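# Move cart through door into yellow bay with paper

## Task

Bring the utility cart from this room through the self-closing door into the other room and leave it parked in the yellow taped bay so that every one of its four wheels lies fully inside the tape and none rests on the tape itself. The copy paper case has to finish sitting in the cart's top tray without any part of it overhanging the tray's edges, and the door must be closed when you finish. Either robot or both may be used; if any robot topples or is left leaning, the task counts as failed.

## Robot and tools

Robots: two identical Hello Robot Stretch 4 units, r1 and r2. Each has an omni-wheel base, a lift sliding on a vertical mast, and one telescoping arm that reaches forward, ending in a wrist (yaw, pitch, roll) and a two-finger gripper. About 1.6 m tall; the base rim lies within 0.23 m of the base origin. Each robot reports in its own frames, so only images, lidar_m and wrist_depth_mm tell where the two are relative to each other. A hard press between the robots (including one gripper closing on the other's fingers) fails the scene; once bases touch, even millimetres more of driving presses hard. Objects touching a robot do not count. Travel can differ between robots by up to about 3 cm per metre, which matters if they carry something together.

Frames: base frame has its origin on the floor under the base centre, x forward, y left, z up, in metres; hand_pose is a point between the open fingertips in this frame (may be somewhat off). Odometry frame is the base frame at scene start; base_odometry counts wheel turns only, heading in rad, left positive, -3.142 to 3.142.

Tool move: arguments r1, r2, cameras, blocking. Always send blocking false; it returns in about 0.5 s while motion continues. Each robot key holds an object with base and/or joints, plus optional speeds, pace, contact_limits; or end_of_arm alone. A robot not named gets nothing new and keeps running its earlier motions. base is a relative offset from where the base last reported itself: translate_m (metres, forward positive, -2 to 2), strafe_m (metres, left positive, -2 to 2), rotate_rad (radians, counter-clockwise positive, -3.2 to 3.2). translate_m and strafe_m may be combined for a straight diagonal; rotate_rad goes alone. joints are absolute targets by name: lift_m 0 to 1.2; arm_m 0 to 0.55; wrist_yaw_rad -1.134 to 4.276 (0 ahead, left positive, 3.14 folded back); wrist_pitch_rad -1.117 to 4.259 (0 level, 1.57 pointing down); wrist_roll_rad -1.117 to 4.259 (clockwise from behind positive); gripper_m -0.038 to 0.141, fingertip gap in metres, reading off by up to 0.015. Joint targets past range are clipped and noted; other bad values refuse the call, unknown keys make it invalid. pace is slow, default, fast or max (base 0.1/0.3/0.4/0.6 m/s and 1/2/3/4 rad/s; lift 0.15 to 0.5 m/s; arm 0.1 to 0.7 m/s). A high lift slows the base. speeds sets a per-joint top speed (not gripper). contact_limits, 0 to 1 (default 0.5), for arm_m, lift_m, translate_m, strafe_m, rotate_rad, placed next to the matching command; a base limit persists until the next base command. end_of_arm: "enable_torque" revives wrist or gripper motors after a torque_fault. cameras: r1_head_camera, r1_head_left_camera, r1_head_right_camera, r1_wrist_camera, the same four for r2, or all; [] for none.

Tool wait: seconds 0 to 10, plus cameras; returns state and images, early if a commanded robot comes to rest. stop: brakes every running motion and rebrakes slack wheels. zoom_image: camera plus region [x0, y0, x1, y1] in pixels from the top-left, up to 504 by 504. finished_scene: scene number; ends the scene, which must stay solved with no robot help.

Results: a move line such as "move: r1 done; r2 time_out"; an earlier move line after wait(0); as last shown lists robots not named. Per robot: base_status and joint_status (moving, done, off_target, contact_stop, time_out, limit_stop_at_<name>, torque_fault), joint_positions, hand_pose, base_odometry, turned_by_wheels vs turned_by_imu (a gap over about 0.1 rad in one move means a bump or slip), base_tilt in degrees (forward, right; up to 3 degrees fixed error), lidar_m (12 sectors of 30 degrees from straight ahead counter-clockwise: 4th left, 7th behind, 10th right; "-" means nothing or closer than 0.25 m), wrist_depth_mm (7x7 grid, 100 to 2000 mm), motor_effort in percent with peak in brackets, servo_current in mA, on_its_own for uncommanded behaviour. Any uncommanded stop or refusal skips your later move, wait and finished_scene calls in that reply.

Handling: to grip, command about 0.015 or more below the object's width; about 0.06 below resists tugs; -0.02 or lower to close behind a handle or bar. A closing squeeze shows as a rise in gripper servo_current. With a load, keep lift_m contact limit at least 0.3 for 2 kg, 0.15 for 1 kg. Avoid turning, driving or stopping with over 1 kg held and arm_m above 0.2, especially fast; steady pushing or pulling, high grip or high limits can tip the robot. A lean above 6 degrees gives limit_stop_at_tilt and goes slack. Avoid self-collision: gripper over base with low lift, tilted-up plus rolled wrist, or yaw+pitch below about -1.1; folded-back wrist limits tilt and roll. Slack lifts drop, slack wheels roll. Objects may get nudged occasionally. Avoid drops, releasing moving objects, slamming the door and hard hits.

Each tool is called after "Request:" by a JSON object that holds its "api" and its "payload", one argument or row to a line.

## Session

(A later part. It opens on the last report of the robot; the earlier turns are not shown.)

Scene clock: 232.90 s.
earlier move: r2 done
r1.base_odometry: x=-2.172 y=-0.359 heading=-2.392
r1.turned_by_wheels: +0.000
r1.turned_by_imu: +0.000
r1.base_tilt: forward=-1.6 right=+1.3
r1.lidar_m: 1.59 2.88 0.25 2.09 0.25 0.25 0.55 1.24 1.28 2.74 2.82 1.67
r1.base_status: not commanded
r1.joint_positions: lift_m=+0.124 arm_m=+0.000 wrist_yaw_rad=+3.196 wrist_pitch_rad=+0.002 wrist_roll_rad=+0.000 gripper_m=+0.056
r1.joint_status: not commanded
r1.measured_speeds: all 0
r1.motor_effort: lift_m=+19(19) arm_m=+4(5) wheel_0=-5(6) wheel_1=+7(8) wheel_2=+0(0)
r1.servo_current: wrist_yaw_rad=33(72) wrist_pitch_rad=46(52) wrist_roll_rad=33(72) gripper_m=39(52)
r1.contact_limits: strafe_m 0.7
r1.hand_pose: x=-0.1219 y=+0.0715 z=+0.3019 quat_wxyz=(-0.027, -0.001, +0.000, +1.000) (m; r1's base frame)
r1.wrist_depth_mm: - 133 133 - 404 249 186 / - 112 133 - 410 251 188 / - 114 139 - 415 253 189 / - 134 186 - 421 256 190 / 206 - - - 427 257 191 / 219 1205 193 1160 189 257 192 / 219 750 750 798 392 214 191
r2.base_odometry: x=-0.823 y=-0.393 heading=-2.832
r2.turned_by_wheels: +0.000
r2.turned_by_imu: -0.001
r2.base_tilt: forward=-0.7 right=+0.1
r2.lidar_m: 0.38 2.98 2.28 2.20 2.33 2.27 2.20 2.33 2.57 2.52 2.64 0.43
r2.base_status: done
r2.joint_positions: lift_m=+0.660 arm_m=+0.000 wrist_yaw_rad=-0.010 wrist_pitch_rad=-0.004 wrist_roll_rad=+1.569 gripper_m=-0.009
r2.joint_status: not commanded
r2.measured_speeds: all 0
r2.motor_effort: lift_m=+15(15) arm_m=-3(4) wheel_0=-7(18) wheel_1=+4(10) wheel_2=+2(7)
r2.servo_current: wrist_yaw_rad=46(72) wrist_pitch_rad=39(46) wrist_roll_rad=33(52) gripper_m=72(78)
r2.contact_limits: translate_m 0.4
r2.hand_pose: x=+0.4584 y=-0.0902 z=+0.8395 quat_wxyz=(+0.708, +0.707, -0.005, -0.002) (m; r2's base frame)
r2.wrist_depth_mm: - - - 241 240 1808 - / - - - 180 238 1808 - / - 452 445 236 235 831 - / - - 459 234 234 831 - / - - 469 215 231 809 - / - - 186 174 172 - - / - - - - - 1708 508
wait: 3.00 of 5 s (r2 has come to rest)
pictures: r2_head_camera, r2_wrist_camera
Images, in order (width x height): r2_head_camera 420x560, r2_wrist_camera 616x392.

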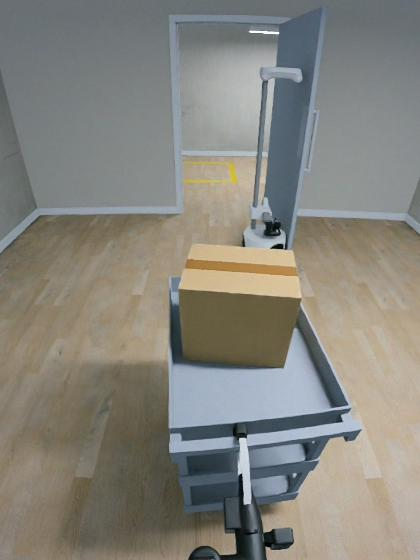

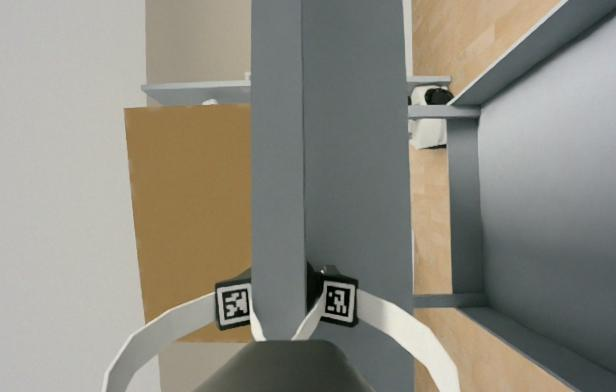

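Request:
{"api": "move", "payload": {
  "r2": {"base":{"translate_m":0.6,"strafe_m":0.12},"pace":"slow","contact_limits":{"translate_m":0.4}},
  "blocking": false,
  "cameras": []
}}

Request:
{"api": "wait", "payload": {
  "seconds": 8,
  "cameras": ["r2_head_camera"]
}}

Scene clock: 243.10 s.
move: r2 moving
r1: as last shown
r1.lidar_m: 1.58 2.88 0.26 2.10 0.25 0.25 0.60 1.25 1.31 2.72 2.81 1.64
r1.motor_effort: lift_m=+19(20) arm_m=+4(5) wheel_0=-5(6) wheel_1=+7(8) wheel_2=+0(0)
r1.servo_current: wrist_yaw_rad=52(65) wrist_pitch_rad=33(46) wrist_roll_rad=59(59) gripper_m=46(46)
r1.contact_limits: strafe_m 0.7
r1.wrist_depth_mm: - 133 133 - 404 249 187 / - 111 132 - 415 252 188 / - 114 138 - 415 253 190 / - 134 186 - 421 256 190 / 205 - - - 427 257 191 / 219 1255 195 1182 187 257 191 / 218 741 750 788 389 214 192
r2.base_odometry: x=-0.833 y=-0.399 heading=-2.833
r2.turned_by_wheels: +0.000
r2.turned_by_imu: +0.000
r2.base_tilt: forward=-0.7 right=+0.1
r2.lidar_m: 0.38 3.01 2.29 2.19 2.33 2.26 2.21 2.38 2.58 2.51 2.67 0.44
r2.base_status: translate_m moving; strafe_m moving
r2.joint_positions: lift_m=+0.660 arm_m=+0.000 wrist_yaw_rad=-0.010 wrist_pitch_rad=-0.004 wrist_roll_rad=+1.569 gripper_m=-0.009
r2.joint_status: not commanded
r2.measured_speeds: translate_m=+0.049 strafe_m=+0.010 rotate_rad=+0.002 lift_m=+0.000 arm_m=+0.000 wrist_yaw_rad=+0.000 wrist_pitch_rad=+0.000 wrist_roll_rad=+0.000
r2.motor_effort: lift_m=+15(15) arm_m=+3(4) wheel_0=+5(6) wheel_1=+6(8) wheel_2=-16(17)
r2.servo_current: wrist_yaw_rad=65(72) wrist_pitch_rad=39(46) wrist_roll_rad=52(52) gripper_m=72(78)
r2.contact_limits: translate_m 0.4
r2.hand_pose: x=+0.4584 y=-0.0902 z=+0.8395 quat_wxyz=(+0.708, +0.707, -0.005, -0.002) (m; r2's base frame)
r2.wrist_depth_mm: - - - 239 238 1808 - / - - - 179 237 1808 - / - 452 445 235 236 831 - / - 466 459 234 233 820 - / - - 469 216 231 831 - / - - 187 173 172 - - / - - - - - 1708 500
pictures: none
No camera images: "cameras" was empty.

Scene clock: 250.00 s.
earlier move: r2 done
r1.base_odometry: x=-2.172 y=-0.359 heading=-2.392
r1.turned_by_wheels: +0.000
r1.turned_by_imu: +0.000
r1.base_tilt: forward=-1.6 right=+1.3
r1.lidar_m: 1.09 2.88 0.25 2.07 0.25 0.26 0.56 1.24 1.28 2.71 2.80 1.10
r1.base_status: not commanded
r1.joint_positions: lift_m=+0.124 arm_m=+0.000 wrist_yaw_rad=+3.196 wrist_pitch_rad=+0.002 wrist_roll_rad=+0.000 gripper_m=+0.056
r1.joint_status: not commanded
r1.measured_speeds: all 0
r1.motor_effort: lift_m=+19(20) arm_m=+4(5) wheel_0=-5(6) wheel_1=+8(8) wheel_2=+0(0)
r1.servo_current: wrist_yaw_rad=65(72) wrist_pitch_rad=39(52) wrist_roll_rad=59(72) gripper_m=39(46)
r1.contact_limits: strafe_m 0.7
r1.hand_pose: x=-0.1219 y=+0.0715 z=+0.3019 quat_wxyz=(-0.027, -0.001, +0.000, +1.000) (m; r1's base frame)
r1.wrist_depth_mm: - 133 133 - 402 249 186 / - 111 133 - 410 253 189 / - 114 138 - 418 253 190 / - 134 185 - 418 256 191 / 206 - - - 427 256 191 / 220 1205 195 1182 187 258 191 / 219 750 750 798 389 215 191
r2.base_odometry: x=-1.357 y=-0.690 heading=-2.832
r2.turned_by_wheels: +0.000
r2.turned_by_imu: +0.003
r2.base_tilt: forward=-0.7 right=+0.1
r2.lidar_m: 0.43 2.81 2.12 2.07 2.19 2.87 2.81 2.95 2.76 2.67 0.47 0.36
r2.base_status: done
r2.joint_positions: lift_m=+0.660 arm_m=+0.000 wrist_yaw_rad=+0.000 wrist_pitch_rad=-0.004 wrist_roll_rad=+1.569 gripper_m=-0.009
r2.joint_status: not commanded
r2.measured_speeds: all 0
r2.motor_effort: lift_m=+15(15) arm_m=+4(4) wheel_0=+4(16) wheel_1=+4(9) wheel_2=-7(17)
r2.servo_current: wrist_yaw_rad=46(72) wrist_pitch_rad=46(52) wrist_roll_rad=52(65) gripper_m=72(78)
r2.contact_limits: translate_m 0.4
r2.hand_pose: x=+0.4593 y=-0.0873 z=+0.8395 quat_wxyz=(+0.708, +0.707, -0.001, +0.001) (m; r2's base frame)
r2.wrist_depth_mm: - 373 355 181 180 - - / - 399 392 186 189 732 - / - 445 427 196 200 809 - / - - 469 210 211 - - / - - - 220 224 1863 517 / - - 185 174 171 1863 1182 / - - - - 251 1708 1229
wait: 6.90 of 8 s (r2 has come to rest)
pictures: r2_head_camera
Images, in order (width x height): r2_head_camera 420x560.

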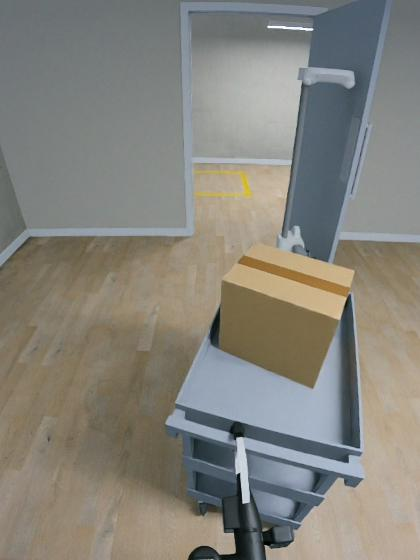

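Request:
{"api": "move", "payload": {
  "r2": {"base":{"translate_m":0.05,"strafe_m":-0.28},"pace":"slow","contact_limits":{"translate_m":0.4}},
  "blocking": false,
  "cameras": []
}}

Request:
{"api": "wait", "payload": {
  "seconds": 5,
  "cameras": ["r2_head_camera"]
}}

Scene clock: 260.40 s.
move: r2 moving
r1: as last shown
r1.lidar_m: 1.09 2.91 0.25 2.08 0.25 0.25 0.57 1.23 1.27 2.74 2.83 1.09
r1.motor_effort: lift_m=+19(19) arm_m=+4(5) wheel_0=-5(5) wheel_1=+8(8) wheel_2=+0(0)
r1.servo_current: wrist_yaw_rad=39(59) wrist_pitch_rad=39(46) wrist_roll_rad=46(59) gripper_m=46(46)
r1.contact_limits: strafe_m 0.7
r1.wrist_depth_mm: - 133 132 - 407 248 186 / - 112 133 - 413 254 188 / - 114 138 - 415 255 190 / - 134 186 - 418 256 191 / 206 - - - 427 257 192 / 220 1205 193 1182 188 257 192 / 218 759 759 788 389 213 191
r2.base_odometry: x=-1.363 y=-0.678 heading=-2.832
r2.turned_by_wheels: +0.000
r2.turned_by_imu: +0.001
r2.base_tilt: forward=-0.7 right=+0.1
r2.lidar_m: 0.40 2.81 2.13 2.08 2.18 2.88 2.79 2.97 2.73 2.66 0.44 0.38
r2.base_status: translate_m moving; strafe_m moving
r2.joint_positions: lift_m=+0.660 arm_m=+0.000 wrist_yaw_rad=+0.001 wrist_pitch_rad=-0.004 wrist_roll_rad=+1.569 gripper_m=-0.009
r2.joint_status: not commanded
r2.measured_speeds: translate_m=+0.009 strafe_m=-0.050 rotate_rad=+0.003 lift_m=+0.000 arm_m=+0.000 wrist_yaw_rad=+0.014 wrist_pitch_rad=+0.000 wrist_roll_rad=+0.000
r2.motor_effort: lift_m=+15(15) arm_m=+4(4) wheel_0=+12(12) wheel_1=-4(7) wheel_2=-6(10)
r2.servo_current: wrist_yaw_rad=59(59) wrist_pitch_rad=46(46) wrist_roll_rad=46(52) gripper_m=65(65)
r2.contact_limits: translate_m 0.4
r2.hand_pose: x=+0.4593 y=-0.0872 z=+0.8395 quat_wxyz=(+0.708, +0.707, -0.001, +0.002) (m; r2's base frame)
r2.wrist_depth_mm: - 370 355 175 178 - - / - 397 389 183 187 741 - / - 455 427 195 196 798 - / - - 469 206 210 - - / - - - 220 223 1808 517 / - - 187 177 172 1863 1255 / - - - - 251 1708 1229
pictures: none
No camera images: "cameras" was empty.

Scene clock: 263.97 s.
earlier move: r2 done
r1.base_odometry: x=-2.172 y=-0.359 heading=-2.392
r1.turned_by_wheels: +0.000
r1.turned_by_imu: +0.000
r1.base_tilt: forward=-1.6 right=+1.3
r1.lidar_m: 0.90 2.89 0.25 2.10 0.25 0.25 0.57 1.26 1.29 2.72 2.79 0.96
r1.base_status: not commanded
r1.joint_positions: lift_m=+0.124 arm_m=+0.000 wrist_yaw_rad=+3.196 wrist_pitch_rad=+0.002 wrist_roll_rad=+0.000 gripper_m=+0.056
r1.joint_status: not commanded
r1.measured_speeds: all 0
r1.motor_effort: lift_m=+19(20) arm_m=+5(5) wheel_0=-5(6) wheel_1=+7(8) wheel_2=+0(0)
r1.servo_current: wrist_yaw_rad=39(65) wrist_pitch_rad=39(52) wrist_roll_rad=52(65) gripper_m=39(52)
r1.contact_limits: strafe_m 0.7
r1.hand_pose: x=-0.1219 y=+0.0715 z=+0.3019 quat_wxyz=(-0.027, -0.001, +0.000, +1.000) (m; r1's base frame)
r1.wrist_depth_mm: - 133 133 - 402 248 186 / - 112 132 - 413 252 189 / - 114 138 - 415 254 190 / - 134 186 - 421 257 190 / 206 - - - 421 256 191 / 220 1229 193 1182 187 258 192 / 217 759 750 788 387 214 191
r2.base_odometry: x=-1.490 y=-0.438 heading=-2.832
r2.turned_by_wheels: +0.000
r2.turned_by_imu: +0.002
r2.base_tilt: forward=-0.7 right=+0.1
r2.lidar_m: 0.38 3.13 2.41 2.32 2.49 2.95 2.85 3.05 2.48 2.39 2.56 0.44
r2.base_status: done
r2.joint_positions: lift_m=+0.660 arm_m=+0.000 wrist_yaw_rad=+0.006 wrist_pitch_rad=-0.004 wrist_roll_rad=+1.569 gripper_m=-0.009
r2.joint_status: not commanded
r2.measured_speeds: all 0
r2.motor_effort: lift_m=+15(15) arm_m=+4(4) wheel_0=+6(16) wheel_1=-4(7) wheel_2=-3(10)
r2.servo_current: wrist_yaw_rad=52(65) wrist_pitch_rad=46(52) wrist_roll_rad=46(65) gripper_m=72(72)
r2.contact_limits: translate_m 0.4
r2.hand_pose: x=+0.4598 y=-0.0856 z=+0.8396 quat_wxyz=(+0.708, +0.707, +0.001, +0.004) (m; r2's base frame)
r2.wrist_depth_mm: - - - 228 227 1756 - / - - 1661 229 228 798 - / - 452 442 230 229 809 - / - - 455 232 230 820 - / - - 477 232 232 820 - / - - 186 175 170 - - / - - - - - 1756 508
wait: 3.57 of 5 s (r2 has come to rest)
pictures: r2_head_camera
Images, in order (width x height): r2_head_camera 420x560.

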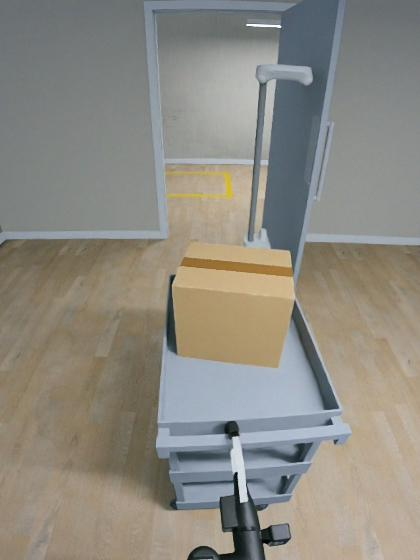

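Request:
{"api": "move", "payload": {
  "r2": {"joints":{"gripper_m":0.08}},
  "blocking": false,
  "cameras": []
}}

Request:
{"api": "wait", "payload": {
  "seconds": 2,
  "cameras": []
}}

Request:
{"api": "move", "payload": {
  "r2": {"base":{"strafe_m":-0.06},"pace":"slow","contact_limits":{"strafe_m":0.4}},
  "blocking": false,
  "cameras": []
}}

Request:
{"api": "wait", "payload": {
  "seconds": 2,
  "cameras": []
}}

Request:
{"api": "move", "payload": {
  "r2": {"joints":{"gripper_m":-0.01}},
  "blocking": false,
  "cameras": []
}}

Request:
{"api": "wait", "payload": {
  "seconds": 2,
  "cameras": []
}}

Request:
{"api": "move", "payload": {
  "r2": {"base":{"translate_m":0.4,"strafe_m":0.06},"pace":"slow","contact_limits":{"translate_m":0.4}},
  "blocking": false,
  "cameras": []
}}

Request:
{"api": "wait", "payload": {
  "seconds": 6,
  "cameras": ["r2_head_camera","r2_head_right_camera","r1_head_right_camera"]
}}

Scene clock: 276.80 s.
move: r2 moving
r1: as last shown
r1.base_tilt: forward=-1.6 right=+1.2
r1.lidar_m: 0.93 2.87 0.25 2.08 0.25 0.25 0.55 1.23 1.28 2.72 2.82 0.97
r1.motor_effort: lift_m=+19(20) arm_m=+4(5) wheel_0=-5(5) wheel_1=+8(8) wheel_2=+0(0)
r1.servo_current: wrist_yaw_rad=39(59) wrist_pitch_rad=46(46) wrist_roll_rad=39(52) gripper_m=39(46)
r1.contact_limits: strafe_m 0.7
r1.wrist_depth_mm: - 132 132 - 407 249 187 / - 111 133 - 410 252 187 / - 114 139 - 418 253 190 / - 134 186 - 421 257 191 / 206 - - - 427 256 193 / 219 1205 194 1160 187 257 192 / 218 759 750 788 387 215 191
r2.base_odometry: x=-1.490 y=-0.438 heading=-2.832
r2.turned_by_wheels: +0.000
r2.turned_by_imu: +0.000
r2.base_tilt: forward=-0.7 right=+0.1
r2.lidar_m: 0.42 3.11 2.41 2.35 2.47 2.92 2.86 3.03 2.43 2.38 2.52 0.45
r2.base_status: not commanded
r2.joint_positions: lift_m=+0.660 arm_m=+0.000 wrist_yaw_rad=+0.006 wrist_pitch_rad=-0.004 wrist_roll_rad=+1.569 gripper_m=+0.012
r2.joint_status: gripper_m moving
r2.measured_speeds: all 0
r2.motor_effort: lift_m=+15(15) arm_m=+4(4) wheel_0=+6(6) wheel_1=-4(4) wheel_2=-3(3)
r2.servo_current: wrist_yaw_rad=52(59) wrist_pitch_rad=33(46) wrist_roll_rad=52(52) gripper_m=104(104)
r2.contact_limits: translate_m 0.4
r2.hand_pose: x=+0.4598 y=-0.0856 z=+0.8396 quat_wxyz=(+0.708, +0.707, +0.001, +0.004) (m; r2's base frame)
r2.wrist_depth_mm: - - - 175 232 1808 - / - - 1808 235 234 809 - / - 455 445 234 234 809 - / - - 462 236 236 831 - / - - 477 236 236 820 - / - - 187 179 176 - - / - - - - 121 1708 484
pictures: none
No camera images: "cameras" was empty.

Scene clock: 277.97 s.
earlier move: r2 done
r1.base_odometry: x=-2.172 y=-0.359 heading=-2.392
r1.turned_by_wheels: +0.000
r1.turned_by_imu: +0.000
r1.base_tilt: forward=-1.6 right=+1.2
r1.lidar_m: 0.91 2.88 0.25 2.10 0.25 0.25 0.57 1.22 1.28 2.73 2.82 0.95
r1.base_status: not commanded
r1.joint_positions: lift_m=+0.124 arm_m=+0.000 wrist_yaw_rad=+3.196 wrist_pitch_rad=+0.002 wrist_roll_rad=+0.000 gripper_m=+0.056
r1.joint_status: not commanded
r1.measured_speeds: all 0
r1.motor_effort: lift_m=+19(20) arm_m=+4(5) wheel_0=-5(5) wheel_1=+7(8) wheel_2=+0(0)
r1.servo_current: wrist_yaw_rad=46(65) wrist_pitch_rad=46(46) wrist_roll_rad=39(65) gripper_m=39(46)
r1.contact_limits: strafe_m 0.7
r1.hand_pose: x=-0.1219 y=+0.0715 z=+0.3019 quat_wxyz=(-0.027, -0.001, +0.000, +1.000) (m; r1's base frame)
r1.wrist_depth_mm: - 133 133 - 404 249 187 / - 111 133 - 410 252 189 / - 114 138 - 418 254 189 / - 134 185 - 424 255 191 / 206 - - - 424 257 191 / 220 1182 194 1182 187 257 191 / 219 750 750 798 392 214 191
r2.base_odometry: x=-1.490 y=-0.438 heading=-2.833
r2.turned_by_wheels: +0.000
r2.turned_by_imu: +0.000
r2.base_tilt: forward=-0.7 right=+0.0
r2.lidar_m: 0.41 3.10 2.40 2.35 2.49 2.92 2.86 3.02 2.45 2.39 2.54 0.44
r2.base_status: not commanded
r2.joint_positions: lift_m=+0.660 arm_m=+0.000 wrist_yaw_rad=+0.001 wrist_pitch_rad=-0.003 wrist_roll_rad=+1.569 gripper_m=+0.080
r2.joint_status: all done
r2.measured_speeds: all 0
r2.motor_effort: lift_m=+15(15) arm_m=+4(4) wheel_0=+4(6) wheel_1=-3(4) wheel_2=-3(3)
r2.servo_current: wrist_yaw_rad=65(65) wrist_pitch_rad=46(52) wrist_roll_rad=33(52) gripper_m=52(111)
r2.contact_limits: translate_m 0.4
r2.hand_pose: x=+0.4593 y=-0.0872 z=+0.8394 quat_wxyz=(+0.708, +0.707, -0.001, +0.001) (m; r2's base frame)
r2.wrist_depth_mm: - - - 245 244 1756 - / - - 442 245 245 750 - / - 459 445 247 246 842 - / - 473 462 246 245 842 - / - - 477 246 245 842 - / - - 187 186 189 - - / - - - - - 1618 469
wait: 1.17 of 2 s (r2 has come to rest)
pictures: none
No camera images: "cameras" was empty.

Scene clock: 278.47 s.
move: r2 moving
r1: as last shown
r1.base_tilt: forward=-1.6 right=+1.3
r1.lidar_m: 0.90 2.89 0.25 2.07 0.25 0.25 0.57 1.26 1.28 2.73 2.83 0.95
r1.motor_effort: lift_m=+19(19) arm_m=+4(5) wheel_0=-5(6) wheel_1=+7(8) wheel_2=+0(0)
r1.servo_current: wrist_yaw_rad=59(65) wrist_pitch_rad=46(46) wrist_roll_rad=59(59) gripper_m=39(46)
r1.contact_limits: strafe_m 0.7
r1.wrist_depth_mm: - 133 132 - 404 248 186 / - 112 133 - 413 251 188 / - 114 139 - 415 254 190 / - 134 186 - 421 255 191 / 206 - - - 424 256 192 / 220 1229 194 1182 187 257 191 / 218 750 759 788 387 214 191
r2.base_odometry: x=-1.494 y=-0.424 heading=-2.832
r2.turned_by_wheels: +0.000
r2.turned_by_imu: +0.001
r2.base_tilt: forward=-0.7 right=+0.0
r2.lidar_m: 0.40 3.14 2.42 2.36 2.46 2.95 2.88 3.05 2.45 2.38 2.55 0.46
r2.base_status: strafe_m moving
r2.joint_positions: lift_m=+0.660 arm_m=+0.000 wrist_yaw_rad=+0.001 wrist_pitch_rad=-0.003 wrist_roll_rad=+1.569 gripper_m=+0.080
r2.joint_status: not commanded
r2.measured_speeds: translate_m=+0.000 strafe_m=-0.057 rotate_rad=+0.001 lift_m=+0.000 arm_m=+0.000 wrist_yaw_rad=+0.000 wrist_pitch_rad=+0.000 wrist_roll_rad=+0.000
r2.motor_effort: lift_m=+15(15) arm_m=+4(4) wheel_0=+12(13) wheel_1=-5(8) wheel_2=-1(2)
r2.servo_current: wrist_yaw_rad=39(52) wrist_pitch_rad=46(46) wrist_roll_rad=46(59) gripper_m=52(59)
r2.contact_limits: strafe_m 0.4
r2.hand_pose: x=+0.4593 y=-0.0872 z=+0.8394 quat_wxyz=(+0.708, +0.707, -0.001, +0.001) (m; r2's base frame)
r2.wrist_depth_mm: - - - 244 243 1756 - / - - 442 243 244 759 - / - 455 445 244 244 842 - / - 473 462 244 245 842 - / - - 480 245 244 831 - / - - 187 186 192 - - / - - - - - 1618 469
pictures: none
No camera images: "cameras" was empty.

Scene clock: 279.70 s.
earlier move: r2 done
r1.base_odometry: x=-2.172 y=-0.359 heading=-2.392
r1.turned_by_wheels: +0.000
r1.turned_by_imu: +0.000
r1.base_tilt: forward=-1.6 right=+1.2
r1.lidar_m: 0.90 2.92 0.25 2.08 0.25 0.25 0.56 1.25 1.25 2.73 2.81 0.97
r1.base_status: not commanded
r1.joint_positions: lift_m=+0.124 arm_m=+0.000 wrist_yaw_rad=+3.196 wrist_pitch_rad=+0.002 wrist_roll_rad=+0.000 gripper_m=+0.056
r1.joint_status: not commanded
r1.measured_speeds: all 0
r1.motor_effort: lift_m=+19(20) arm_m=+4(5) wheel_0=-5(6) wheel_1=+8(8) wheel_2=+0(0)
r1.servo_current: wrist_yaw_rad=33(65) wrist_pitch_rad=46(52) wrist_roll_rad=33(65) gripper_m=39(46)
r1.contact_limits: strafe_m 0.7
r1.hand_pose: x=-0.1219 y=+0.0715 z=+0.3019 quat_wxyz=(-0.027, -0.001, +0.000, +1.000) (m; r1's base frame)
r1.wrist_depth_mm: - 133 133 - 404 249 186 / - 111 132 - 410 252 188 / - 114 139 - 415 255 190 / - 134 186 - 421 255 191 / 205 - - - 427 257 192 / 219 1205 193 1160 188 257 191 / 218 750 759 798 387 215 191
r2.base_odometry: x=-1.508 y=-0.381 heading=-2.833
r2.turned_by_wheels: +0.000
r2.turned_by_imu: +0.000
r2.base_tilt: forward=-0.7 right=+0.0
r2.lidar_m: 0.38 0.44 2.49 2.43 2.58 2.94 2.88 3.06 2.42 2.30 2.49 0.46
r2.base_status: done
r2.joint_positions: lift_m=+0.660 arm_m=+0.000 wrist_yaw_rad=+0.001 wrist_pitch_rad=-0.002 wrist_roll_rad=+1.569 gripper_m=+0.080
r2.joint_status: not commanded
r2.measured_speeds: all 0
r2.motor_effort: lift_m=+16(16) arm_m=+4(4) wheel_0=+2(13) wheel_1=-3(9) wheel_2=+0(2)
r2.servo_current: wrist_yaw_rad=39(52) wrist_pitch_rad=46(46) wrist_roll_rad=46(59) gripper_m=46(59)
r2.contact_limits: strafe_m 0.4
r2.hand_pose: x=+0.4594 y=-0.0872 z=+0.8389 quat_wxyz=(+0.708, +0.707, +0.000, +0.001) (m; r2's base frame)
r2.wrist_depth_mm: - - - 247 - 1618 1205 / - - 1756 247 249 1576 - / - - 449 249 248 - - / - 459 455 249 854 - - / - 477 466 248 248 - - / - 496 187 248 191 - - / - - 504 - - 1863 -
wait: 1.23 of 2 s (r2 has come to rest)
pictures: none
No camera images: "cameras" was empty.

Scene clock: 280.20 s.
move: r2 moving
r1: as last shown
r1.lidar_m: 0.91 2.88 0.25 2.08 0.25 0.25 0.57 1.27 1.26 2.72 2.83 0.96
r1.motor_effort: lift_m=+19(20) arm_m=+4(5) wheel_0=-5(5) wheel_1=+7(8) wheel_2=+0(0)
r1.servo_current: wrist_yaw_rad=78(78) wrist_pitch_rad=39(46) wrist_roll_rad=46(65) gripper_m=46(46)
r1.contact_limits: strafe_m 0.7
r1.wrist_depth_mm: - 133 133 - 404 248 186 / - 111 133 - 413 252 188 / - 114 138 - 415 255 189 / - 134 185 - 424 255 191 / 206 - - - 424 256 191 / 220 1205 193 1160 188 257 191 / 218 768 759 798 389 214 191
r2.base_odometry: x=-1.508 y=-0.381 heading=-2.833
r2.turned_by_wheels: +0.000
r2.turned_by_imu: +0.000
r2.base_tilt: forward=-0.6 right=+0.1
r2.lidar_m: 0.38 0.39 2.49 2.41 2.55 2.93 2.87 3.05 2.41 2.33 2.47 0.46
r2.base_status: not commanded
r2.joint_positions: lift_m=+0.660 arm_m=+0.000 wrist_yaw_rad=+0.001 wrist_pitch_rad=-0.002 wrist_roll_rad=+1.569 gripper_m=+0.062
r2.joint_status: gripper_m moving
r2.measured_speeds: all 0
r2.motor_effort: lift_m=+16(16) arm_m=+4(4) wheel_0=+3(3) wheel_1=-4(4) wheel_2=+0(0)
r2.servo_current: wrist_yaw_rad=39(59) wrist_pitch_rad=39(46) wrist_roll_rad=52(59) gripper_m=91(111)
r2.contact_limits: strafe_m 0.4
r2.hand_pose: x=+0.4594 y=-0.0872 z=+0.8389 quat_wxyz=(+0.708, +0.707, +0.000, +0.001) (m; r2's base frame)
r2.wrist_depth_mm: - - - 248 - 1661 1229 / - - 1661 248 248 1537 - / - - 449 247 248 - - / - 459 452 247 842 - - / - 480 473 248 248 - - / - 496 188 248 189 - - / - - 508 - - 1708 -
pictures: none
No camera images: "cameras" was empty.

Scene clock: 281.37 s.
earlier move: r2 done
r1.base_odometry: x=-2.172 y=-0.359 heading=-2.392
r1.turned_by_wheels: +0.000
r1.turned_by_imu: +0.000
r1.base_tilt: forward=-1.6 right=+1.3
r1.lidar_m: 0.91 2.87 0.25 2.10 0.25 0.26 0.57 1.23 1.26 2.74 2.83 0.97
r1.base_status: not commanded
r1.joint_positions: lift_m=+0.124 arm_m=+0.000 wrist_yaw_rad=+3.196 wrist_pitch_rad=+0.002 wrist_roll_rad=+0.000 gripper_m=+0.056
r1.joint_status: not commanded
r1.measured_speeds: all 0
r1.motor_effort: lift_m=+19(20) arm_m=+5(5) wheel_0=-5(5) wheel_1=+8(8) wheel_2=+0(0)
r1.servo_current: wrist_yaw_rad=52(78) wrist_pitch_rad=39(52) wrist_roll_rad=59(65) gripper_m=39(46)
r1.contact_limits: strafe_m 0.7
r1.hand_pose: x=-0.1219 y=+0.0715 z=+0.3019 quat_wxyz=(-0.027, -0.001, +0.000, +1.000) (m; r1's base frame)
r1.wrist_depth_mm: - 133 133 - 404 247 186 / - 112 132 - 413 251 189 / - 114 139 - 418 254 190 / - 134 186 - 424 255 191 / 204 - - - 427 257 191 / 219 1205 193 1182 188 257 190 / 219 759 759 798 387 213 191
r2.base_odometry: x=-1.508 y=-0.381 heading=-2.833
r2.turned_by_wheels: +0.000
r2.turned_by_imu: +0.000
r2.base_tilt: forward=-0.7 right=+0.0
r2.lidar_m: 0.39 0.42 2.48 2.42 2.54 2.93 2.87 3.05 2.40 2.33 2.49 0.41
r2.base_status: not commanded
r2.joint_positions: lift_m=+0.660 arm_m=+0.000 wrist_yaw_rad=+0.002 wrist_pitch_rad=-0.003 wrist_roll_rad=+1.569 gripper_m=-0.009
r2.joint_status: all done
r2.measured_speeds: all 0
r2.motor_effort: lift_m=+16(16) arm_m=+4(4) wheel_0=+2(3) wheel_1=-4(4) wheel_2=+0(1)
r2.servo_current: wrist_yaw_rad=39(65) wrist_pitch_rad=46(46) wrist_roll_rad=39(59) gripper_m=111(228)
r2.contact_limits: strafe_m 0.4
r2.hand_pose: x=+0.4594 y=-0.0870 z=+0.8392 quat_wxyz=(+0.708, +0.707, +0.000, +0.002) (m; r2's base frame)
r2.wrist_depth_mm: - - - 176 235 1808 1255 / - - - 236 234 1537 - / - - 469 236 235 820 - / - 462 452 235 235 831 - / - - 466 236 235 831 - / - - 183 176 179 - - / - - 496 - - - -
wait: 1.17 of 2 s (r2 has come to rest)
pictures: none
No camera images: "cameras" was empty.

Scene clock: 281.87 s.
move: r2 moving
r1: as last shown
r1.base_tilt: forward=-1.6 right=+1.2
r1.lidar_m: 0.91 2.87 0.25 2.08 0.25 0.26 0.56 1.24 1.26 2.72 2.82 0.96
r1.motor_effort: lift_m=+19(20) arm_m=+4(5) wheel_0=-5(6) wheel_1=+8(8) wheel_2=+0(0)
r1.servo_current: wrist_yaw_rad=39(59) wrist_pitch_rad=39(46) wrist_roll_rad=39(52) gripper_m=39(46)
r1.contact_limits: strafe_m 0.7
r1.wrist_depth_mm: - 132 132 - 402 248 187 / - 112 132 - 415 251 188 / - 114 139 - 415 254 190 / - 134 186 - 421 255 190 / 206 - - - 424 257 191 / 220 1205 193 1182 188 257 191 / 219 759 759 788 389 214 191
r2.base_odometry: x=-1.519 y=-0.387 heading=-2.833
r2.turned_by_wheels: +0.000
r2.turned_by_imu: +0.000
r2.base_tilt: forward=-0.7 right=+0.1
r2.lidar_m: 0.37 0.39 2.48 2.40 2.56 2.94 2.86 3.07 2.39 2.35 2.48 0.44
r2.base_status: translate_m moving; strafe_m moving
r2.joint_positions: lift_m=+0.660 arm_m=+0.000 wrist_yaw_rad=+0.001 wrist_pitch_rad=-0.003 wrist_roll_rad=+1.569 gripper_m=-0.009
r2.joint_status: not commanded
r2.measured_speeds: translate_m=+0.048 strafe_m=+0.006 rotate_rad=-0.004 lift_m=+0.000 arm_m=+0.000 wrist_yaw_rad=-0.025 wrist_pitch_rad=+0.000 wrist_roll_rad=+0.000
r2.motor_effort: lift_m=+16(16) arm_m=+4(4) wheel_0=+6(12) wheel_1=+8(8) wheel_2=-14(14)
r2.servo_current: wrist_yaw_rad=33(59) wrist_pitch_rad=46(46) wrist_roll_rad=46(59) gripper_m=72(111)
r2.contact_limits: translate_m 0.4
r2.hand_pose: x=+0.4593 y=-0.0872 z=+0.8392 quat_wxyz=(+0.708, +0.707, -0.001, +0.001) (m; r2's base frame)
r2.wrist_depth_mm: - - - 235 235 1708 1205 / - - 1808 235 234 1576 - / - - 591 234 234 820 - / - 452 449 233 233 820 - / - 466 459 234 232 831 - / - - 185 174 174 831 - / - - 488 - - 1863 -
pictures: none
No camera images: "cameras" was empty.

Scene clock: 286.70 s.
earlier move: r2 done
r1.base_odometry: x=-2.172 y=-0.359 heading=-2.392
r1.turned_by_wheels: +0.000
r1.turned_by_imu: +0.000
r1.base_tilt: forward=-1.6 right=+1.3
r1.lidar_m: 0.57 2.89 0.25 2.08 0.25 0.26 0.60 1.26 1.27 2.73 2.80 0.58
r1.base_status: not commanded
r1.joint_positions: lift_m=+0.124 arm_m=+0.000 wrist_yaw_rad=+3.196 wrist_pitch_rad=+0.002 wrist_roll_rad=+0.000 gripper_m=+0.056
r1.joint_status: not commanded
r1.measured_speeds: all 0
r1.motor_effort: lift_m=+19(20) arm_m=+4(5) wheel_0=-5(6) wheel_1=+8(8) wheel_2=+0(0)
r1.servo_current: wrist_yaw_rad=26(78) wrist_pitch_rad=46(52) wrist_roll_rad=39(72) gripper_m=33(46)
r1.contact_limits: strafe_m 0.7
r1.hand_pose: x=-0.1219 y=+0.0715 z=+0.3019 quat_wxyz=(-0.027, -0.001, +0.000, +1.000) (m; r1's base frame)
r1.wrist_depth_mm: - 133 132 - 404 247 187 / - 111 132 - 410 252 189 / - 114 139 - 415 254 190 / - 134 185 - 421 256 191 / 206 - - - 427 257 191 / 220 1229 194 1205 188 258 192 / 218 741 750 788 387 214 191
r2.base_odometry: x=-1.871 y=-0.560 heading=-2.833
r2.turned_by_wheels: +0.000
r2.turned_by_imu: -0.003
r2.base_tilt: forward=-0.7 right=+0.1
r2.lidar_m: 0.41 2.69 2.41 2.33 2.49 3.34 3.30 3.25 2.49 2.41 2.57 0.43
r2.base_status: done
r2.joint_positions: lift_m=+0.660 arm_m=+0.000 wrist_yaw_rad=-0.007 wrist_pitch_rad=-0.004 wrist_roll_rad=+1.569 gripper_m=-0.009
r2.joint_status: not commanded
r2.measured_speeds: all 0
r2.motor_effort: lift_m=+16(16) arm_m=+4(4) wheel_0=+1(12) wheel_1=+4(9) wheel_2=-9(18)
r2.servo_current: wrist_yaw_rad=59(72) wrist_pitch_rad=39(52) wrist_roll_rad=46(65) gripper_m=72(111)
r2.contact_limits: translate_m 0.4
r2.hand_pose: x=+0.4586 y=-0.0896 z=+0.8394 quat_wxyz=(+0.708, +0.707, -0.004, -0.001) (m; r2's base frame)
r2.wrist_depth_mm: - - 1366 141 193 732 - / - 407 404 197 200 750 - / - 430 424 153 209 809 - / - 477 449 215 217 831 - / - - 500 224 228 - - / - - 186 175 171 1863 512 / - - - - 244 1808 469
wait: 4.83 of 6 s (r2 has come to rest)
pictures: r1_head_right_camera, r2_head_camera, r2_head_right_camera
Images, in order (width x height): r1_head_right_camera 420x672, r2_head_camera 420x560, r2_head_right_camera 420x672.

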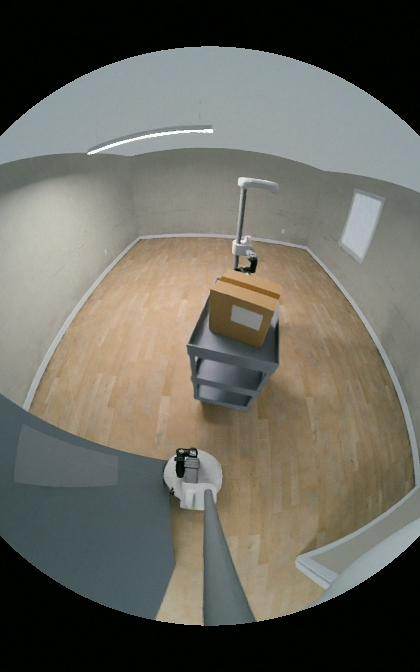

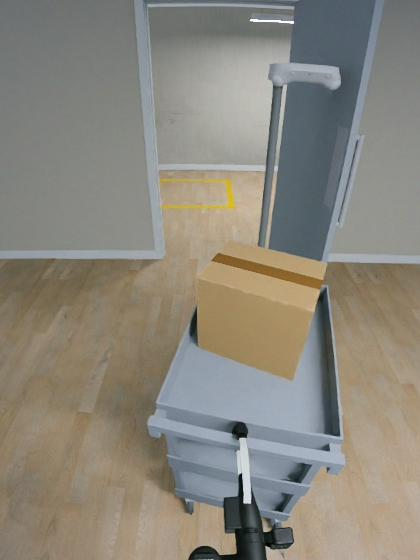

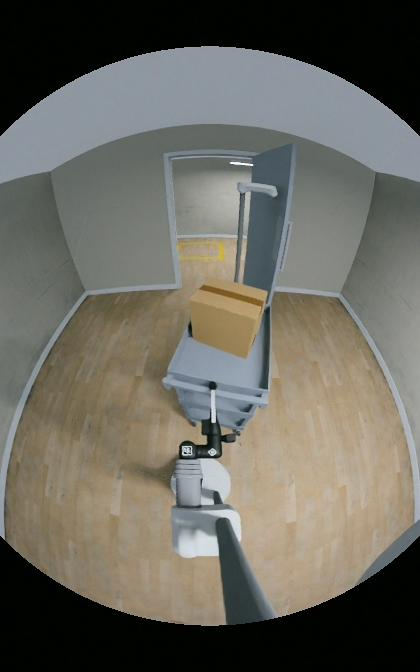

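Request:
{"api": "move", "payload": {
  "r1": {"base":{"strafe_m":0.15},"pace":"slow","contact_limits":{"strafe_m":0.7}},
  "r2": {"base":{"translate_m":-0.02,"strafe_m":-0.25},"pace":"slow","contact_limits":{"translate_m":0.4}},
  "blocking": false,
  "cameras": []
}}

Request:
{"api": "wait", "payload": {
  "seconds": 2.5,
  "cameras": []
}}

Request:
{"api": "wait", "payload": {
  "seconds": 2.5,
  "cameras": ["r2_head_camera","r1_head_right_camera"]
}}

Scene clock: 295.53 s.
move: r1 moving; r2 moving
r1.base_odometry: x=-2.162 y=-0.370 heading=-2.392
r1.turned_by_wheels: +0.000
r1.turned_by_imu: +0.000
r1.base_tilt: forward=-1.6 right=+1.3
r1.lidar_m: 0.58 2.87 2.11 2.08 0.25 0.25 0.52 1.27 1.28 2.74 2.85 0.58
r1.base_status: strafe_m moving
r1.joint_positions: lift_m=+0.124 arm_m=+0.000 wrist_yaw_rad=+3.196 wrist_pitch_rad=+0.002 wrist_roll_rad=+0.000 gripper_m=+0.056
r1.joint_status: not commanded
r1.measured_speeds: translate_m=+0.000 strafe_m=+0.056 rotate_rad=+0.000 lift_m=+0.000 arm_m=+0.000 wrist_yaw_rad=+0.000 wrist_pitch_rad=+0.000 wrist_roll_rad=+0.000
r1.motor_effort: lift_m=+19(19) arm_m=+5(5) wheel_0=-11(13) wheel_1=+13(13) wheel_2=+1(1)
r1.servo_current: wrist_yaw_rad=59(59) wrist_pitch_rad=39(46) wrist_roll_rad=46(59) gripper_m=39(46)
r1.contact_limits: strafe_m 0.7
r1.hand_pose: x=-0.1219 y=+0.0715 z=+0.3019 quat_wxyz=(-0.027, -0.001, +0.000, +1.000) (m; r1's base frame)
r1.wrist_depth_mm: - 133 133 - 433 246 185 / - 112 133 - 399 248 187 / - 114 139 - 407 249 189 / - 134 186 - 410 252 189 / 205 - - - 413 253 190 / 220 1229 194 1205 188 253 190 / 218 759 759 798 382 224 190
r2.base_odometry: x=-1.874 y=-0.547 heading=-2.833
r2.turned_by_wheels: +0.000
r2.turned_by_imu: +0.001
r2.base_tilt: forward=-0.7 right=+0.1
r2.lidar_m: 0.42 0.48 2.41 2.34 2.48 3.33 3.28 3.25 2.46 2.40 2.56 0.42
r2.base_status: translate_m moving; strafe_m moving
r2.joint_positions: lift_m=+0.660 arm_m=+0.000 wrist_yaw_rad=-0.004 wrist_pitch_rad=-0.004 wrist_roll_rad=+1.569 gripper_m=-0.009
r2.joint_status: not commanded
r2.measured_speeds: translate_m=-0.004 strafe_m=-0.053 rotate_rad=+0.001 lift_m=+0.000 arm_m=+0.000 wrist_yaw_rad=+0.029 wrist_pitch_rad=+0.000 wrist_roll_rad=+0.000
r2.motor_effort: lift_m=+16(16) arm_m=+4(4) wheel_0=+13(13) wheel_1=-8(8) wheel_2=+4(9)
r2.servo_current: wrist_yaw_rad=39(72) wrist_pitch_rad=39(46) wrist_roll_rad=46(46) gripper_m=72(72)
r2.contact_limits: translate_m 0.4
r2.hand_pose: x=+0.4590 y=-0.0884 z=+0.8394 quat_wxyz=(+0.708, +0.707, -0.003, +0.000) (m; r2's base frame)
r2.wrist_depth_mm: - - 591 139 190 732 - / - 407 402 145 198 750 - / - 430 421 204 206 809 - / - 473 452 213 216 809 - / - - 492 222 225 - - / - - 187 174 171 1863 512 / - - - - 133 1863 473
pictures: none
No camera images: "cameras" was empty.

Scene clock: 297.37 s.
earlier move: r1 contact_stop; r2 moving
r1.base_odometry: x=-2.100 y=-0.437 heading=-2.382
r1.turned_by_wheels: +0.010
r1.turned_by_imu: -0.010
r1.base_tilt: forward=-1.6 right=+1.3
r1.lidar_m: 0.53 2.81 0.25 1.97 0.25 0.25 0.47 1.35 1.30 2.80 2.86 0.55
r1.base_status: strafe_m contact_stop (by the wheels' count: +0.106 of +0.150)
r1.joint_positions: lift_m=+0.124 arm_m=+0.000 wrist_yaw_rad=+3.196 wrist_pitch_rad=+0.002 wrist_roll_rad=+0.000 gripper_m=+0.056
r1.joint_status: not commanded
r1.measured_speeds: all 0
r1.on_its_own: the wheels are slack since a contact_stop
r1.motor_effort: lift_m=+19(19) arm_m=+4(5) wheel_0=+0(34) wheel_1=+0(34) wheel_2=+0(13)
r1.servo_current: wrist_yaw_rad=46(78) wrist_pitch_rad=39(46) wrist_roll_rad=52(65) gripper_m=39(52)
r1.contact_limits: strafe_m 0.7
r1.hand_pose: x=-0.1218 y=+0.0716 z=+0.3019 quat_wxyz=(-0.027, -0.001, +0.000, +1.000) (m; r1's base frame)
r1.wrist_depth_mm: - 134 - - 343 229 173 / - 121 142 - 345 221 173 / - 124 162 - 351 234 174 / 108 135 213 - 355 224 176 / 215 - - 1983 357 225 176 / 1008 1205 193 1060 191 225 177 / 759 750 759 153 334 204 177
r2.base_odometry: x=-1.914 y=-0.377 heading=-2.832
r2.turned_by_wheels: +0.001
r2.turned_by_imu: +0.002
r2.base_tilt: forward=-0.7 right=+0.1
r2.lidar_m: 0.40 0.42 2.58 2.52 2.65 3.35 3.30 3.01 2.29 2.23 2.37 0.43
r2.base_status: translate_m moving; strafe_m moving
r2.joint_positions: lift_m=+0.660 arm_m=+0.000 wrist_yaw_rad=+0.007 wrist_pitch_rad=-0.004 wrist_roll_rad=+1.569 gripper_m=-0.009
r2.joint_status: not commanded
r2.measured_speeds: translate_m=-0.008 strafe_m=-0.101 rotate_rad=-0.002 lift_m=+0.000 arm_m=+0.000 wrist_yaw_rad=+0.000 wrist_pitch_rad=+0.000 wrist_roll_rad=+0.000
r2.motor_effort: lift_m=+16(16) arm_m=+4(4) wheel_0=+7(16) wheel_1=-6(8) wheel_2=+12(13)
r2.servo_current: wrist_yaw_rad=59(72) wrist_pitch_rad=46(52) wrist_roll_rad=46(59) gripper_m=72(78)
r2.contact_limits: translate_m 0.4
r2.hand_pose: x=+0.4599 y=-0.0853 z=+0.8396 quat_wxyz=(+0.708, +0.707, +0.001, +0.004) (m; r2's base frame)
r2.wrist_depth_mm: - - 1308 219 220 1756 1205 / - - - 221 222 798 - / - 564 430 224 225 809 - / - 462 445 229 227 809 - / - - 469 230 232 820 - / - - 186 176 169 - - / - - - - - - 508
wait: 1.83 of 2.5 s (r1 has come to rest)
pictures: none
No camera images: "cameras" was empty.

not run: a stop that you did not command came earlier in this reply.

Request:
{"api": "move", "payload": {
  "r1": {"base":{"strafe_m":0.005},"pace":"slow","contact_limits":{"strafe_m":1}},
  "blocking": false,
  "cameras": []
}}

Request:
{"api": "wait", "payload": {
  "seconds": 2,
  "cameras": ["r2_head_camera","r1_head_right_camera"]
}}

Scene clock: 301.47 s.
earlier move: r2 done
move: r1 moving
r1.base_odometry: x=-2.098 y=-0.439 heading=-2.381
r1.turned_by_wheels: +0.000
r1.turned_by_imu: +0.000
r1.base_tilt: forward=-1.5 right=+1.3
r1.lidar_m: 0.50 2.79 0.25 2.01 0.25 0.25 0.45 1.33 1.30 2.79 2.91 0.54
r1.base_status: strafe_m moving
r1.joint_positions: lift_m=+0.124 arm_m=+0.000 wrist_yaw_rad=+3.196 wrist_pitch_rad=+0.002 wrist_roll_rad=+0.000 gripper_m=+0.056
r1.joint_status: not commanded
r1.measured_speeds: all 0
r1.motor_effort: lift_m=+19(19) arm_m=+4(4) wheel_0=-25(26) wheel_1=+28(28) wheel_2=+3(3)
r1.servo_current: wrist_yaw_rad=39(72) wrist_pitch_rad=39(52) wrist_roll_rad=46(65) gripper_m=33(52)
r1.contact_limits: strafe_m 1
r1.hand_pose: x=-0.1218 y=+0.0716 z=+0.3019 quat_wxyz=(-0.027, -0.001, +0.000, +1.000) (m; r1's base frame)
r1.wrist_depth_mm: - 135 - - 338 227 171 / - 123 144 569 340 220 173 / - 123 178 - 347 232 174 / 109 135 213 - 347 221 175 / 215 - - 1661 351 224 176 / 1025 1205 193 1060 190 224 176 / 750 750 750 153 330 202 176
r2.base_odometry: x=-1.928 y=-0.316 heading=-2.832
r2.turned_by_wheels: +0.000
r2.turned_by_imu: +0.001
r2.base_tilt: forward=-0.7 right=+0.1
r2.lidar_m: 0.36 0.41 2.65 2.55 2.74 3.34 3.28 2.92 2.21 2.16 2.27 0.44
r2.base_status: done
r2.joint_positions: lift_m=+0.660 arm_m=+0.000 wrist_yaw_rad=+0.007 wrist_pitch_rad=-0.004 wrist_roll_rad=+1.569 gripper_m=-0.009
r2.joint_status: not commanded
r2.measured_speeds: all 0
r2.motor_effort: lift_m=+16(16) arm_m=+4(4) wheel_0=+5(6) wheel_1=-3(4) wheel_2=+10(10)
r2.servo_current: wrist_yaw_rad=46(59) wrist_pitch_rad=46(52) wrist_roll_rad=46(59) gripper_m=72(78)
r2.contact_limits: translate_m 0.4
r2.hand_pose: x=+0.4599 y=-0.0853 z=+0.8396 quat_wxyz=(+0.708, +0.707, +0.001, +0.004) (m; r2's base frame)
r2.wrist_depth_mm: - - - 237 236 1756 1205 / - - 1308 178 236 1205 - / - 1499 442 236 235 809 - / - 459 449 235 234 809 - / - - 459 234 233 831 - / - - 185 176 169 831 - / - - 492 - - - -
pictures: none
No camera images: "cameras" was empty.

Scene clock: 301.67 s.
earlier move: r1 done
r1.base_odometry: x=-2.098 y=-0.439 heading=-2.381
r1.turned_by_wheels: +0.000
r1.turned_by_imu: +0.000
r1.base_tilt: forward=-1.6 right=+1.3
r1.lidar_m: 0.51 2.80 0.25 2.00 0.25 0.25 0.48 1.35 1.33 2.81 2.87 0.56
r1.base_status: done
r1.joint_positions: lift_m=+0.124 arm_m=+0.000 wrist_yaw_rad=+3.196 wrist_pitch_rad=+0.002 wrist_roll_rad=+0.000 gripper_m=+0.056
r1.joint_status: not commanded
r1.measured_speeds: all 0
r1.motor_effort: lift_m=+19(19) arm_m=+4(4) wheel_0=-27(27) wheel_1=+30(30) wheel_2=+3(3)
r1.servo_current: wrist_yaw_rad=52(72) wrist_pitch_rad=39(52) wrist_roll_rad=52(65) gripper_m=39(52)
r1.contact_limits: strafe_m 1
r1.hand_pose: x=-0.1218 y=+0.0716 z=+0.3019 quat_wxyz=(-0.027, -0.001, +0.000, +1.000) (m; r1's base frame)
r1.wrist_depth_mm: - 135 - - 336 227 172 / - 123 145 569 342 219 172 / - 124 178 - 345 231 173 / 109 135 213 - 347 222 175 / 215 - - 1618 351 224 176 / 1008 1205 193 1078 191 224 176 / 750 750 759 153 329 202 176
r2.base_odometry: x=-1.928 y=-0.316 heading=-2.832
r2.turned_by_wheels: +0.000
r2.turned_by_imu: +0.000
r2.base_tilt: forward=-0.7 right=+0.1
r2.lidar_m: 0.38 0.42 2.67 2.56 2.75 3.34 3.26 2.89 2.24 2.16 2.31 0.43
r2.base_status: done
r2.joint_positions: lift_m=+0.660 arm_m=+0.000 wrist_yaw_rad=+0.007 wrist_pitch_rad=-0.004 wrist_roll_rad=+1.569 gripper_m=-0.009
r2.joint_status: not commanded
r2.measured_speeds: all 0
r2.motor_effort: lift_m=+16(16) arm_m=+4(4) wheel_0=+6(6) wheel_1=-3(4) wheel_2=+10(10)
r2.servo_current: wrist_yaw_rad=52(59) wrist_pitch_rad=46(52) wrist_roll_rad=39(59) gripper_m=65(78)
r2.contact_limits: translate_m 0.4
r2.hand_pose: x=+0.4599 y=-0.0853 z=+0.8396 quat_wxyz=(+0.708, +0.707, +0.001, +0.004) (m; r2's base frame)
r2.wrist_depth_mm: - - - 237 236 1863 1205 / - - 1308 178 235 1205 - / - 1499 439 236 235 809 - / - 462 445 236 234 831 - / - - 462 235 233 831 - / - - 185 176 169 820 - / - - 492 - - - -
wait: 0.20 of 2 s (r1 has come to rest)
pictures: r1_head_right_camera, r2_head_camera
Images, in order (width x height): r1_head_right_camera 420x672, r2_head_camera 420x560.

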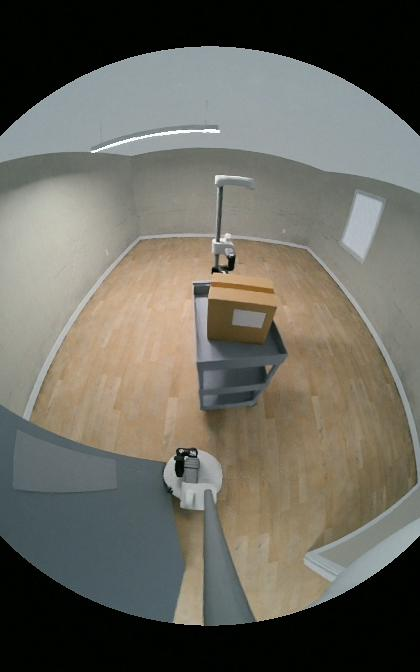

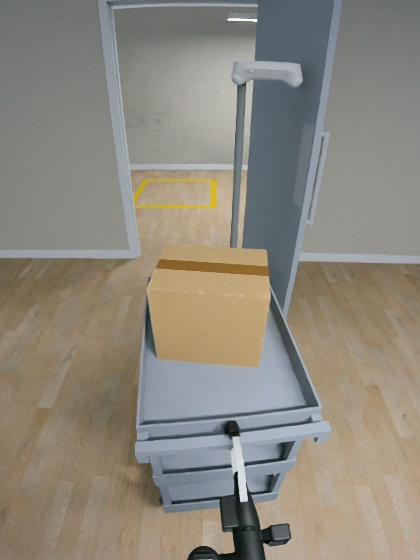

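Request:
{"api": "move", "payload": {
  "r2": {"base":{"translate_m":-0.3,"strafe_m":-0.15},"pace":"slow","contact_limits":{"translate_m":0.4}},
  "blocking": false,
  "cameras": []
}}

Request:
{"api": "wait", "payload": {
  "seconds": 5,
  "cameras": []
}}

Request:
{"api": "move", "payload": {
  "r2": {"base":{"rotate_rad":0.35},"pace":"slow"},
  "blocking": false,
  "cameras": []
}}

Request:
{"api": "wait", "payload": {
  "seconds": 3,
  "cameras": ["r2_head_camera","r1_head_right_camera"]
}}

Scene clock: 321.50 s.
move: r2 moving
r1: as last shown
r1.lidar_m: 0.52 2.84 0.25 1.98 0.25 0.25 0.46 1.33 1.30 2.78 2.91 0.58
r1.motor_effort: lift_m=+19(19) arm_m=+4(4) wheel_0=-27(28) wheel_1=+30(30) wheel_2=+4(4)
r1.servo_current: wrist_yaw_rad=65(65) wrist_pitch_rad=33(46) wrist_roll_rad=39(59) gripper_m=46(46)
r1.contact_limits: strafe_m 1
r1.wrist_depth_mm: - 135 - - 338 227 172 / - 123 145 564 343 219 173 / - 124 178 - 347 231 174 / 109 135 213 - 349 222 175 / 215 - - 1661 351 223 176 / 991 1229 193 1098 191 224 176 / 759 750 750 153 332 202 177
r2.base_odometry: x=-1.918 y=-0.306 heading=-2.832
r2.turned_by_wheels: +0.000
r2.turned_by_imu: +0.001
r2.base_tilt: forward=-0.6 right=+0.0
r2.lidar_m: 0.39 0.39 2.66 2.57 2.78 3.33 3.28 2.91 2.22 2.15 2.31 0.45
r2.base_status: translate_m moving; strafe_m moving
r2.joint_positions: lift_m=+0.660 arm_m=+0.000 wrist_yaw_rad=+0.007 wrist_pitch_rad=-0.004 wrist_roll_rad=+1.569 gripper_m=-0.009
r2.joint_status: not commanded
r2.measured_speeds: translate_m=-0.049 strafe_m=-0.025 rotate_rad=+0.000 lift_m=+0.000 arm_m=+0.000 wrist_yaw_rad=+0.000 wrist_pitch_rad=+0.000 wrist_roll_rad=+0.000
r2.motor_effort: lift_m=+16(16) arm_m=-4(4) wheel_0=-1(7) wheel_1=-9(9) wheel_2=+17(17)
r2.servo_current: wrist_yaw_rad=52(65) wrist_pitch_rad=46(52) wrist_roll_rad=46(59) gripper_m=72(78)
r2.contact_limits: translate_m 0.4
r2.hand_pose: x=+0.4600 y=-0.0853 z=+0.8396 quat_wxyz=(+0.708, +0.707, +0.001, +0.004) (m; r2's base frame)
r2.wrist_depth_mm: - - - 239 238 1863 1205 / - - 1336 180 236 1205 - / - 1576 449 237 236 820 - / - 459 449 236 236 809 - / - - 462 235 234 809 - / - - 186 177 170 809 - / - - 492 - 231 - -
pictures: none
No camera images: "cameras" was empty.

Scene clock: 325.53 s.
earlier move: r2 done
r1.base_odometry: x=-2.098 y=-0.439 heading=-2.381
r1.turned_by_wheels: +0.000
r1.turned_by_imu: +0.000
r1.base_tilt: forward=-1.6 right=+1.3
r1.lidar_m: 0.78 2.80 0.25 1.99 0.25 0.25 0.46 1.30 1.31 2.80 2.89 0.92
r1.base_status: not commanded
r1.joint_positions: lift_m=+0.124 arm_m=+0.000 wrist_yaw_rad=+3.196 wrist_pitch_rad=+0.002 wrist_roll_rad=+0.000 gripper_m=+0.056
r1.joint_status: not commanded
r1.measured_speeds: all 0
r1.motor_effort: lift_m=+19(19) arm_m=+4(4) wheel_0=-27(28) wheel_1=+30(30) wheel_2=+4(4)
r1.servo_current: wrist_yaw_rad=52(65) wrist_pitch_rad=46(52) wrist_roll_rad=46(65) gripper_m=46(52)
r1.contact_limits: strafe_m 1
r1.hand_pose: x=-0.1218 y=+0.0716 z=+0.3019 quat_wxyz=(-0.027, -0.001, +0.000, +1.000) (m; r1's base frame)
r1.wrist_depth_mm: - 135 - - 338 227 172 / - 122 144 569 342 219 173 / - 124 178 - 345 232 174 / 109 135 213 - 351 220 175 / 216 - - 1661 351 224 176 / 1025 1229 195 1098 191 224 176 / 759 768 750 153 330 203 176
r2.base_odometry: x=-1.688 y=-0.082 heading=-2.833
r2.turned_by_wheels: -0.001
r2.turned_by_imu: -0.001
r2.base_tilt: forward=-0.7 right=+0.1
r2.lidar_m: 0.35 0.37 2.83 2.73 2.90 3.04 2.96 2.72 2.05 2.00 2.12 0.46
r2.base_status: done
r2.joint_positions: lift_m=+0.660 arm_m=+0.000 wrist_yaw_rad=+0.000 wrist_pitch_rad=-0.004 wrist_roll_rad=+1.569 gripper_m=-0.009
r2.joint_status: not commanded
r2.measured_speeds: all 0
r2.motor_effort: lift_m=+16(16) arm_m=-4(4) wheel_0=-7(13) wheel_1=-6(11) wheel_2=+5(17)
r2.servo_current: wrist_yaw_rad=33(65) wrist_pitch_rad=46(52) wrist_roll_rad=46(65) gripper_m=65(78)
r2.contact_limits: translate_m 0.4
r2.hand_pose: x=+0.4593 y=-0.0873 z=+0.8396 quat_wxyz=(+0.708, +0.707, -0.001, +0.002) (m; r2's base frame)
r2.wrist_depth_mm: - - - 260 265 1537 1138 / - - - 255 258 1863 1205 / - - 1576 248 249 1661 - / - - 455 241 242 820 - / - - 459 235 237 842 - / - - 186 177 170 798 - / - 469 459 - 223 - -
wait: 4.03 of 5 s (r2 has come to rest)
pictures: none
No camera images: "cameras" was empty.

Scene clock: 326.03 s.
move: r2 moving
r1: as last shown
r1.lidar_m: 0.79 2.79 0.25 2.00 0.25 0.25 0.45 1.31 1.28 2.81 2.89 0.87
r1.motor_effort: lift_m=+19(19) arm_m=+4(4) wheel_0=-28(28) wheel_1=+30(30) wheel_2=+4(4)
r1.servo_current: wrist_yaw_rad=52(65) wrist_pitch_rad=39(46) wrist_roll_rad=39(52) gripper_m=46(46)
r1.contact_limits: strafe_m 1
r1.wrist_depth_mm: - 135 - - 336 228 171 / - 123 144 569 342 219 172 / - 124 179 - 347 232 174 / 109 135 213 - 347 220 175 / 215 - - 1618 351 223 176 / 1025 1205 193 1060 191 225 176 / 759 768 750 153 330 202 176
r2.base_odometry: x=-1.688 y=-0.081 heading=-2.708
r2.turned_by_wheels: +0.124
r2.turned_by_imu: +0.111
r2.base_tilt: forward=-0.7 right=+0.1
r2.lidar_m: 0.38 0.41 2.75 2.76 3.02 2.98 2.98 2.45 2.01 1.99 2.22 0.42
r2.base_status: rotate_rad moving
r2.joint_positions: lift_m=+0.660 arm_m=+0.000 wrist_yaw_rad=-0.015 wrist_pitch_rad=-0.004 wrist_roll_rad=+1.569 gripper_m=-0.009
r2.joint_status: not commanded
r2.measured_speeds: translate_m=+0.005 strafe_m=-0.005 rotate_rad=+0.486 lift_m=+0.000 arm_m=+0.000 wrist_yaw_rad=+0.000 wrist_pitch_rad=+0.000 wrist_roll_rad=+0.000
r2.motor_effort: lift_m=+16(16) arm_m=-2(4) wheel_0=-13(18) wheel_1=-10(10) wheel_2=-19(21)
r2.servo_current: wrist_yaw_rad=85(85) wrist_pitch_rad=39(46) wrist_roll_rad=39(59) gripper_m=65(78)
r2.hand_pose: x=+0.4579 y=-0.0917 z=+0.8396 quat_wxyz=(+0.708, +0.706, -0.007, -0.004) (m; r2's base frame)
r2.wrist_depth_mm: - - - 242 244 1808 1182 / - - - 182 240 1756 517 / - - 442 236 236 809 - / - 455 449 235 234 820 - / - - 455 215 233 820 - / - - 187 173 172 809 - / - - 477 - - - -
pictures: none
No camera images: "cameras" was empty.

Scene clock: 327.00 s.
earlier move: r2 done
r1.base_odometry: x=-2.098 y=-0.439 heading=-2.381
r1.turned_by_wheels: +0.000
r1.turned_by_imu: +0.000
r1.base_tilt: forward=-1.6 right=+1.3
r1.lidar_m: 0.82 2.79 0.25 2.00 0.25 0.25 0.48 1.34 1.30 2.80 2.88 0.85
r1.base_status: not commanded
r1.joint_positions: lift_m=+0.124 arm_m=+0.000 wrist_yaw_rad=+3.196 wrist_pitch_rad=+0.002 wrist_roll_rad=+0.000 gripper_m=+0.056
r1.joint_status: not commanded
r1.measured_speeds: all 0
r1.motor_effort: lift_m=+19(19) arm_m=+4(4) wheel_0=-27(28) wheel_1=+30(30) wheel_2=+4(4)
r1.servo_current: wrist_yaw_rad=46(65) wrist_pitch_rad=39(52) wrist_roll_rad=39(65) gripper_m=33(46)
r1.contact_limits: strafe_m 1
r1.hand_pose: x=-0.1218 y=+0.0716 z=+0.3019 quat_wxyz=(-0.027, -0.001, +0.000, +1.000) (m; r1's base frame)
r1.wrist_depth_mm: - 135 - - 336 228 171 / - 123 144 564 342 220 173 / - 123 178 - 347 232 174 / 109 135 213 - 349 221 175 / 216 - - 1661 349 223 176 / 991 1205 193 1078 191 224 176 / 759 750 759 153 329 202 176
r2.base_odometry: x=-1.688 y=-0.082 heading=-2.484
r2.turned_by_wheels: +0.224
r2.turned_by_imu: +0.215
r2.base_tilt: forward=-0.7 right=+0.1
r2.lidar_m: 0.41 3.02 2.72 2.79 3.22 2.95 3.02 2.19 1.99 2.01 2.53 0.39
r2.base_status: done
r2.joint_positions: lift_m=+0.660 arm_m=+0.000 wrist_yaw_rad=-0.003 wrist_pitch_rad=-0.004 wrist_roll_rad=+1.569 gripper_m=-0.009
r2.joint_status: not commanded
r2.measured_speeds: all 0
r2.motor_effort: lift_m=+16(16) arm_m=+4(4) wheel_0=-3(19) wheel_1=-3(10) wheel_2=-9(21)
r2.servo_current: wrist_yaw_rad=46(91) wrist_pitch_rad=46(52) wrist_roll_rad=52(59) gripper_m=65(78)
r2.hand_pose: x=+0.4590 y=-0.0883 z=+0.8396 quat_wxyz=(+0.708, +0.707, -0.002, +0.000) (m; r2's base frame)
r2.wrist_depth_mm: - 530 131 181 182 - - / - 392 382 138 190 750 - / - 436 421 198 201 809 - / - - 459 209 212 - - / - - 508 222 224 - - / - - 185 174 172 1863 496 / - - - - - 1756 1308
wait: 0.97 of 3 s (r2 has come to rest)
pictures: r1_head_right_camera, r2_head_camera
Images, in order (width x height): r1_head_right_camera 420x672, r2_head_camera 420x560.

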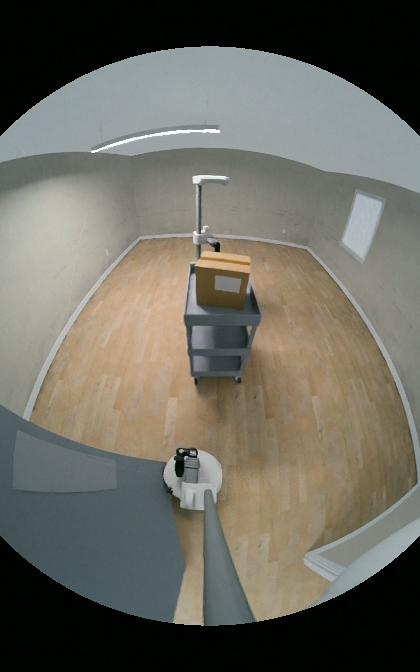

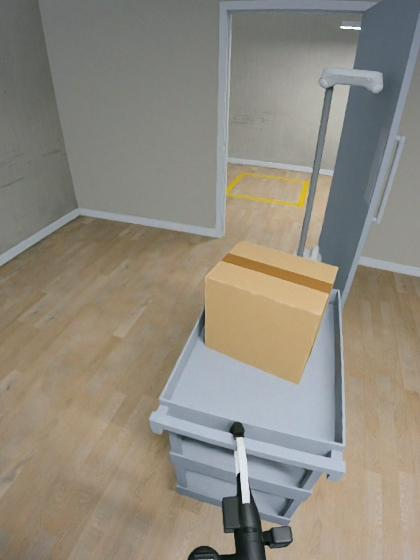

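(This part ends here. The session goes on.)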